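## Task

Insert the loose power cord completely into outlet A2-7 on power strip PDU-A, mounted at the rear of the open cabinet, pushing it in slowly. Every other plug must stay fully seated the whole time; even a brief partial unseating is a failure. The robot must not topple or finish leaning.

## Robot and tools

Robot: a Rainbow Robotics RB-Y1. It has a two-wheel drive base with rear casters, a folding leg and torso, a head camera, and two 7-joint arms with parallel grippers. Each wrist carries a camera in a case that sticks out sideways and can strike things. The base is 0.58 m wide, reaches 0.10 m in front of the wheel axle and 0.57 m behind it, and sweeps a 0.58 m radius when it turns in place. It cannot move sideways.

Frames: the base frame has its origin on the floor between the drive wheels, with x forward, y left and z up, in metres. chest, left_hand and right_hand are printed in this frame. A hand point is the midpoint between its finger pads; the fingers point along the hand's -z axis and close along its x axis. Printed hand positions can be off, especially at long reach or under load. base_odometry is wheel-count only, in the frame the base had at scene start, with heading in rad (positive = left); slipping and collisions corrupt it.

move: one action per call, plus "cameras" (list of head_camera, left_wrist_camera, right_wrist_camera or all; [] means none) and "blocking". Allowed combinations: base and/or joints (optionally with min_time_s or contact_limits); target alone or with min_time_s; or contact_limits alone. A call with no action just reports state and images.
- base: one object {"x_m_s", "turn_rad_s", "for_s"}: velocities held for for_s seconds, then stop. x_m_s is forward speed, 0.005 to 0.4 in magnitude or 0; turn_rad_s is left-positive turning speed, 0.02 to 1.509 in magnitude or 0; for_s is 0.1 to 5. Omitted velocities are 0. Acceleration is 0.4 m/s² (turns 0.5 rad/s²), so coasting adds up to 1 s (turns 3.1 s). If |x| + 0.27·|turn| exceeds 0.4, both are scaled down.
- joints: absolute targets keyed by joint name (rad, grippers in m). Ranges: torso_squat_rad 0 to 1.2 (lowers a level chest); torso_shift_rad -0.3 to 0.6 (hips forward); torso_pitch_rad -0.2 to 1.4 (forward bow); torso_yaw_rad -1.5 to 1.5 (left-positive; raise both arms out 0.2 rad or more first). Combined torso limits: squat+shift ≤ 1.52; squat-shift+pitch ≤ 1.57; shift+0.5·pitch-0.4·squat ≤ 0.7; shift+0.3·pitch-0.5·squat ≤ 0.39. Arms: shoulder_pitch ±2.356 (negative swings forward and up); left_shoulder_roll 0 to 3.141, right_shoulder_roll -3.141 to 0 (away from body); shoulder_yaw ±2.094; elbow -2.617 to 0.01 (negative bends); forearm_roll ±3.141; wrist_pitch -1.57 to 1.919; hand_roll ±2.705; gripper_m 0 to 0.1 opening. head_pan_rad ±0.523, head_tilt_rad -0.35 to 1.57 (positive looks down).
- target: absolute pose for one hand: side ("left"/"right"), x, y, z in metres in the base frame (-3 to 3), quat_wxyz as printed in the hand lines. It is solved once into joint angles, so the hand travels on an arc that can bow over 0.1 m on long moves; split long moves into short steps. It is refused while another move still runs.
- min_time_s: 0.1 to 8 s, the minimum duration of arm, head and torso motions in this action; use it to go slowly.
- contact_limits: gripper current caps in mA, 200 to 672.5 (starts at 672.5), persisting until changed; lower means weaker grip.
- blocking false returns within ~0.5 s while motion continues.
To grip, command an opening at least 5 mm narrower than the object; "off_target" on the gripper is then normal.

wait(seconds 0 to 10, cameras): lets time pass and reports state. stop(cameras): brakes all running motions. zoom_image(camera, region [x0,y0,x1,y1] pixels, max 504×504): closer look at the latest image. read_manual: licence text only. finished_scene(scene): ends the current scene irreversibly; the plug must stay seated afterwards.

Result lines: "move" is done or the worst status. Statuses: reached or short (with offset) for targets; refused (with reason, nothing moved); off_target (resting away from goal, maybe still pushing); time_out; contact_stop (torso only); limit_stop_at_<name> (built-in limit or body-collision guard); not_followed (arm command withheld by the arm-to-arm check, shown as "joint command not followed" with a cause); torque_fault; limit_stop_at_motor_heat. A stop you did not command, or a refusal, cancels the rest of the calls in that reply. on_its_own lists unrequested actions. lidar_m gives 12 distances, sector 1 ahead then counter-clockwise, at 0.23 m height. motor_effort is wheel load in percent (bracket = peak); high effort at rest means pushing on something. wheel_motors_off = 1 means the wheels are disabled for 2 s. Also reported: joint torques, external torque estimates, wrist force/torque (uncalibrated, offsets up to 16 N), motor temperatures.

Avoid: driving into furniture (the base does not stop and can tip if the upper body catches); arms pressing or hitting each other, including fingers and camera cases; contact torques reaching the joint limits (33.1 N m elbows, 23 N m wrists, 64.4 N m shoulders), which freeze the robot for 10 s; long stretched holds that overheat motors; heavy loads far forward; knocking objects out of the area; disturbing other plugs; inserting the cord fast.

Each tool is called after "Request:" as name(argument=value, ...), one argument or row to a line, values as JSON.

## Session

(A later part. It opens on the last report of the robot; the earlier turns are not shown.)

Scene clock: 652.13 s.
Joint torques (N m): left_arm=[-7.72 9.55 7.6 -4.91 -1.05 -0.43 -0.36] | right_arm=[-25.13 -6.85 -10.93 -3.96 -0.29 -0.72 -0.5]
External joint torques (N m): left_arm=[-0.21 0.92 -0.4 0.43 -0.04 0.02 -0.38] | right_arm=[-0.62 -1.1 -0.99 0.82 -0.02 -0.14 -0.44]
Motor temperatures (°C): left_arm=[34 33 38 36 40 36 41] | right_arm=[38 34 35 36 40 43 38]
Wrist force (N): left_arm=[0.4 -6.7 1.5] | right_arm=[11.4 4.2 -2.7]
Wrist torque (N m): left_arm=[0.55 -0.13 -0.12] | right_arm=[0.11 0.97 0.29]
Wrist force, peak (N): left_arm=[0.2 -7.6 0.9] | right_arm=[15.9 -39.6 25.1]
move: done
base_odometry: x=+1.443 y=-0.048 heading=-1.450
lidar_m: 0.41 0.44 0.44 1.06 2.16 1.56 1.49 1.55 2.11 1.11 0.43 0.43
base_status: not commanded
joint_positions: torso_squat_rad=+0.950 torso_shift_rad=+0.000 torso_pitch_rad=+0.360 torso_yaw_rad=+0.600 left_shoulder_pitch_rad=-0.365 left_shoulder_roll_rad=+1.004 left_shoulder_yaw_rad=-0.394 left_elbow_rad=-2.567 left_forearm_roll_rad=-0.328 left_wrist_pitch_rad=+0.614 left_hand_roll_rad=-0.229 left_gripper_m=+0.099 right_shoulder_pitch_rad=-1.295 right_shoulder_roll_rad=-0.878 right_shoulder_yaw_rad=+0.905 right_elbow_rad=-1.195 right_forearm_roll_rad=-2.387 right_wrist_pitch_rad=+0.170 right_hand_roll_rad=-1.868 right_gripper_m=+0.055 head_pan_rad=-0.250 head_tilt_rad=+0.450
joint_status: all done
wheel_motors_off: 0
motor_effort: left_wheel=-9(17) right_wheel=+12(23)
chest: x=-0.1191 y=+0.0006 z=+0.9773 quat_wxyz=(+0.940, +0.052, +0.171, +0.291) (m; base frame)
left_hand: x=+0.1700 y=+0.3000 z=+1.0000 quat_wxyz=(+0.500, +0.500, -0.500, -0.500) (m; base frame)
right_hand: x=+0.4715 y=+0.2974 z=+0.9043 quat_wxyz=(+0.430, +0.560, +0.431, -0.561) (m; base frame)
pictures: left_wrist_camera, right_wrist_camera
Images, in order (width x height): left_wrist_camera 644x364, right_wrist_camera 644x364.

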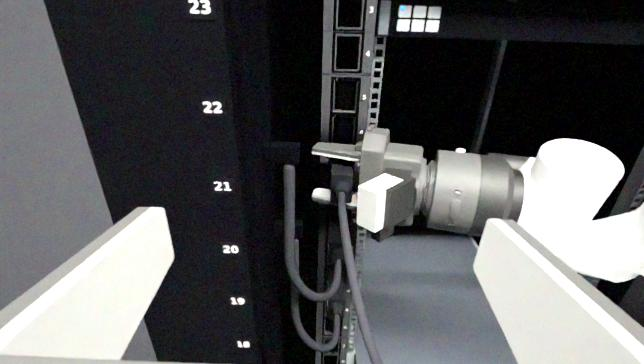

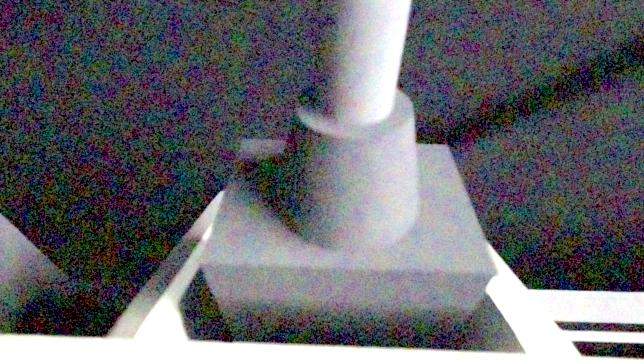

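Request:
move(
  target={"side":"right","x":0.457,"y":0.243,"z":0.9065,"quat_wxyz":[0.4304,0.561,0.4304,-0.561]},
  min_time_s=2,
  cameras=["left_wrist_camera"],
)

Request:
move(
  target={"side":"right","x":0.425,"y":0.125,"z":0.9065,"quat_wxyz":[0.4304,0.561,0.4304,-0.561]},
  min_time_s=3,
  cameras=["left_wrist_camera","head_camera"],
)

Request:
zoom_image(
  camera="left_wrist_camera",
  region=[290, 110, 430, 364],
)

Request:
zoom_image(
  camera="head_camera",
  region=[280, 0, 500, 360],
)

Scene clock: 659.23 s.
Joint torques (N m): left_arm=[-7.75 8.97 7.63 -5.19 -0.98 -0.54 -0.25] | right_arm=[-19.74 -8.44 -8.74 -4.34 -0.4 -0.83 -0.41]
External joint torques (N m): left_arm=[-0.24 0.34 -0.38 0.16 0.02 -0.1 -0.26] | right_arm=[1.89 -0.89 2.52 -0.35 -0.29 -0.15 -0.36]
Motor temperatures (°C): left_arm=[34 33 38 36 40 36 41] | right_arm=[38 33 35 36 40 42 38]
Wrist force (N): left_arm=[0.4 -6.6 1.6] | right_arm=[10.9 3.7 -2.4]
Wrist torque (N m): left_arm=[0.52 -0.14 -0.11] | right_arm=[0.16 0.89 0.26]
Wrist force, peak (N): left_arm=[0.4 -6.9 1.6] | right_arm=[12.2 4.3 -2.8]
move: done
base_odometry: x=+1.443 y=-0.048 heading=-1.450
lidar_m: 0.41 0.43 0.43 1.06 2.16 1.56 1.49 1.54 2.10 1.12 0.43 0.43
base_status: not commanded
joint_positions: torso_squat_rad=+0.950 torso_shift_rad=+0.000 torso_pitch_rad=+0.360 torso_yaw_rad=+0.600 left_shoulder_pitch_rad=-0.365 left_shoulder_roll_rad=+1.004 left_shoulder_yaw_rad=-0.394 left_elbow_rad=-2.567 left_forearm_roll_rad=-0.328 left_wrist_pitch_rad=+0.614 left_hand_roll_rad=-0.229 left_gripper_m=+0.099 right_shoulder_pitch_rad=-1.191 right_shoulder_roll_rad=-1.093 right_shoulder_yaw_rad=+0.906 right_elbow_rad=-1.479 right_forearm_roll_rad=-2.411 right_wrist_pitch_rad=+0.092 right_hand_roll_rad=-1.923 right_gripper_m=+0.055 head_pan_rad=-0.250 head_tilt_rad=+0.450
joint_status: all done
wheel_motors_off: 0
motor_effort: left_wheel=-8(9) right_wheel=+12(13)
chest: x=-0.1191 y=+0.0006 z=+0.9773 quat_wxyz=(+0.940, +0.052, +0.171, +0.291) (m; base frame)
left_hand: x=+0.1700 y=+0.3000 z=+1.0000 quat_wxyz=(+0.500, +0.500, -0.500, -0.500) (m; base frame)
right_hand: x=+0.4571 y=+0.2430 z=+0.9069 quat_wxyz=(+0.430, +0.561, +0.431, -0.560) (m; base frame)
right_hand_status: reached (checked arc, planned for 2.0 s): 0 mm and 0.1 deg off.
pictures: left_wrist_camera
Images, in order (width x height): left_wrist_camera 644x364.

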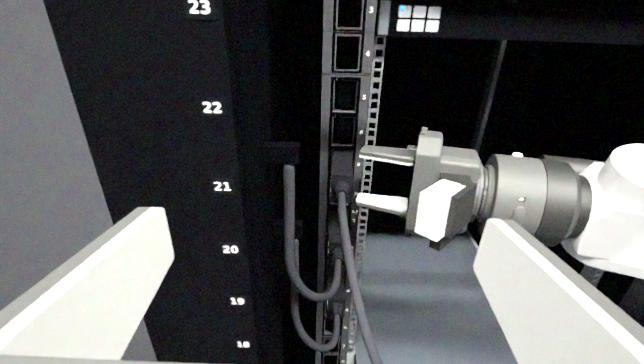

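Scene clock: 662.57 s.
Joint torques (N m): left_arm=[-7.59 8.44 7.72 -4.61 -0.9 -0.57 -0.17] | right_arm=[-14.93 -55.9 -19.46 0.09 -0.49 -0.03 0.17]
External joint torques (N m): left_arm=[-0.04 -0.14 -0.27 0.76 0.1 -0.12 -0.18] | right_arm=[-0.32 -43.21 -8.12 3.91 -0.3 0.48 0.22]
Motor temperatures (°C): left_arm=[34 33 38 36 40 36 41] | right_arm=[38 34 35 36 40 41 38]
Wrist force (N): left_arm=[0.3 -6.8 1.5] | right_arm=[11.6 3.8 -2.7]
Wrist torque (N m): left_arm=[0.55 -0.15 -0.11] | right_arm=[0.14 0.98 0.26]
Wrist force, peak (N): left_arm=[-1.1 -7.4 1.5] | right_arm=[12.2 4.2 -2.9]
move: done
base_odometry: x=+1.443 y=-0.048 heading=-1.449
lidar_m: 0.41 0.43 0.43 1.03 2.18 1.56 1.49 1.54 2.09 1.16 0.43 0.43
base_status: not commanded
joint_positions: torso_squat_rad=+0.950 torso_shift_rad=-0.002 torso_pitch_rad=+0.357 torso_yaw_rad=+0.601 left_shoulder_pitch_rad=-0.365 left_shoulder_roll_rad=+1.004 left_shoulder_yaw_rad=-0.394 left_elbow_rad=-2.567 left_forearm_roll_rad=-0.328 left_wrist_pitch_rad=+0.614 left_hand_roll_rad=-0.229 left_gripper_m=+0.099 right_shoulder_pitch_rad=-0.667 right_shoulder_roll_rad=-1.389 right_shoulder_yaw_rad=+0.480 right_elbow_rad=-1.884 right_forearm_roll_rad=-2.520 right_wrist_pitch_rad=+0.120 right_hand_roll_rad=-1.834 right_gripper_m=+0.055 head_pan_rad=-0.250 head_tilt_rad=+0.450
joint_status: all done
wheel_motors_off: 0
motor_effort: left_wheel=+48(54) right_wheel=+5(16)
chest: x=-0.1207 y=+0.0022 z=+0.9773 quat_wxyz=(+0.940, +0.051, +0.170, +0.291) (m; base frame)
left_hand: x=+0.1679 y=+0.3020 z=+1.0002 quat_wxyz=(+0.500, +0.500, -0.501, -0.498) (m; base frame)
right_hand: x=+0.4213 y=+0.1290 z=+0.9065 quat_wxyz=(+0.430, +0.559, +0.432, -0.563) (m; base frame)
right_hand_status: reached (checked arc, planned for 3.0 s): 5 mm and 0.4 deg off.
pictures: head_camera, left_wrist_camera
Images, in order (width x height): head_camera 896x504, left_wrist_camera 644x364.

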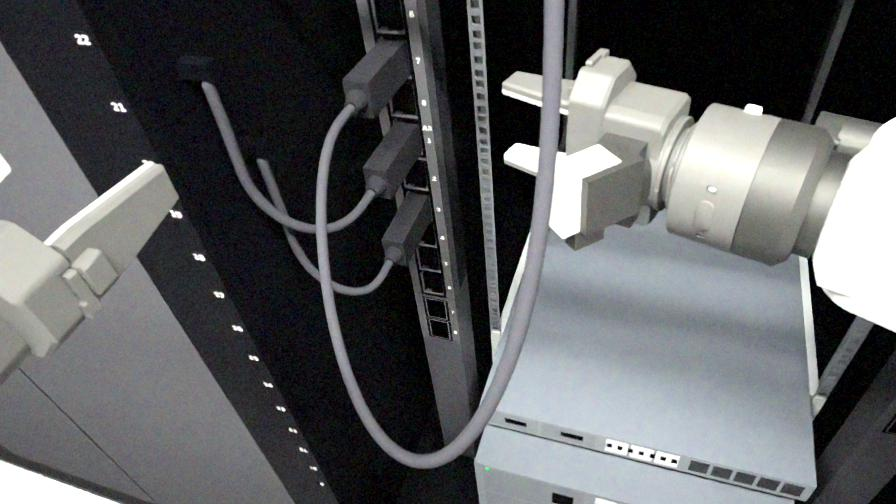

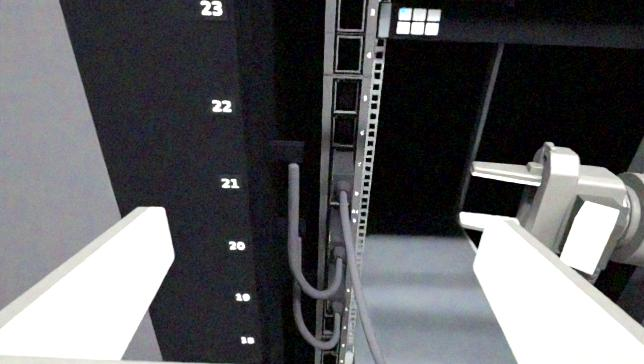

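Scaled by 1.984 from the camera's 644x364 image, which has a finer 1265x715 frame.

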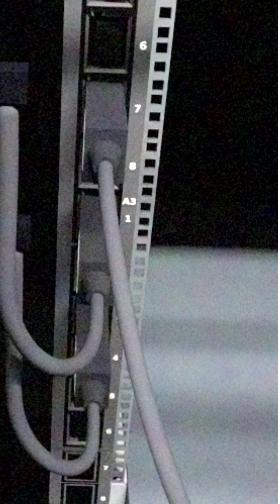

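Scaled by 1.400 from the camera's 896x504 image, which has a finer 1280x720 frame.

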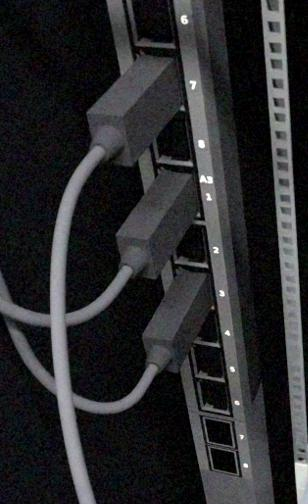

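Request:
move(
  target={"side":"right","x":0.44,"y":0.18,"z":0.9065,"quat_wxyz":[0.4304,0.561,0.4304,-0.561]},
  min_time_s=2,
  cameras=["head_camera"],
)

Request:
zoom_image(
  camera="head_camera",
  region=[320, 20, 460, 290],
)

Scene clock: 668.87 s.
Joint torques (N m): left_arm=[-7.45 8.5 7.65 -4.98 -0.95 -0.67 -0.28] | right_arm=[-19.07 -9.38 -9.04 -3.08 -0.12 -0.75 -0.38]
External joint torques (N m): left_arm=[0.06 -0.12 -0.36 0.37 0.05 -0.22 -0.29] | right_arm=[-1.17 0.93 2.46 0.85 0 -0.12 -0.32]
Motor temperatures (°C): left_arm=[34 33 38 36 40 36 41] | right_arm=[38 34 35 35 40 40 38]
Wrist force (N): left_arm=[0.5 -6.7 1.3] | right_arm=[11.7 3.6 -2.7]
Wrist torque (N m): left_arm=[0.54 -0.12 -0.11] | right_arm=[0.17 1.02 0.25]
Wrist force, peak (N): left_arm=[-0.1 -7.0 1.4] | right_arm=[12.1 4.4 -3.1]
move: done
base_odometry: x=+1.443 y=-0.048 heading=-1.449
lidar_m: 0.41 0.43 0.44 1.03 2.17 1.56 1.48 1.54 2.08 1.15 0.43 0.43
base_status: not commanded
joint_positions: torso_squat_rad=+0.950 torso_shift_rad=+0.000 torso_pitch_rad=+0.360 torso_yaw_rad=+0.600 left_shoulder_pitch_rad=-0.365 left_shoulder_roll_rad=+1.004 left_shoulder_yaw_rad=-0.394 left_elbow_rad=-2.567 left_forearm_roll_rad=-0.328 left_wrist_pitch_rad=+0.614 left_hand_roll_rad=-0.229 left_gripper_m=+0.099 right_shoulder_pitch_rad=-0.950 right_shoulder_roll_rad=-1.274 right_shoulder_yaw_rad=+0.722 right_elbow_rad=-1.714 right_forearm_roll_rad=-2.447 right_wrist_pitch_rad=+0.096 right_hand_roll_rad=-1.895 right_gripper_m=+0.055 head_pan_rad=-0.250 head_tilt_rad=+0.450
joint_status: all done
wheel_motors_off: 0
motor_effort: left_wheel=+11(48) right_wheel=-17(31)
chest: x=-0.1191 y=+0.0007 z=+0.9773 quat_wxyz=(+0.940, +0.052, +0.171, +0.291) (m; base frame)
left_hand: x=+0.1699 y=+0.3000 z=+1.0000 quat_wxyz=(+0.500, +0.500, -0.500, -0.500) (m; base frame)
right_hand: x=+0.4419 y=+0.1774 z=+0.9054 quat_wxyz=(+0.428, +0.562, +0.432, -0.561) (m; base frame)
right_hand_status: reached (checked arc, planned for 2.0 s): 3 mm and 0.3 deg off.
pictures: head_camera
Images, in order (width x height): head_camera 896x504.

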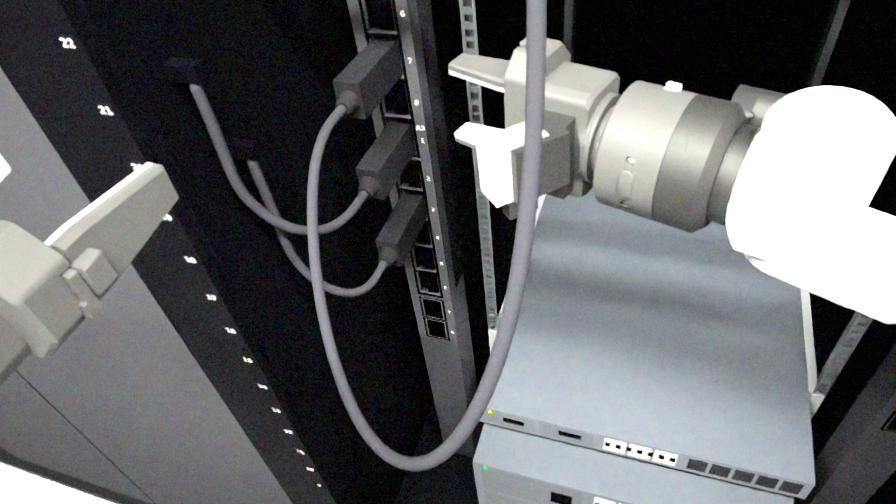

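Scaled by 1.867 from the camera's 896x504 image, which has a finer 1280x720 frame.

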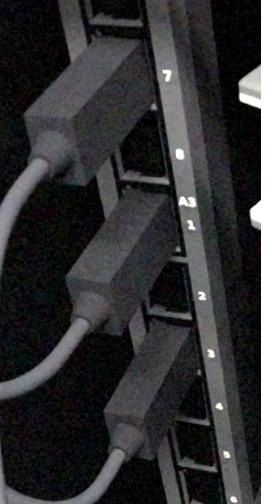

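Request:
finished_scene(
  scene=1,
)

The scene is finished: the task was done.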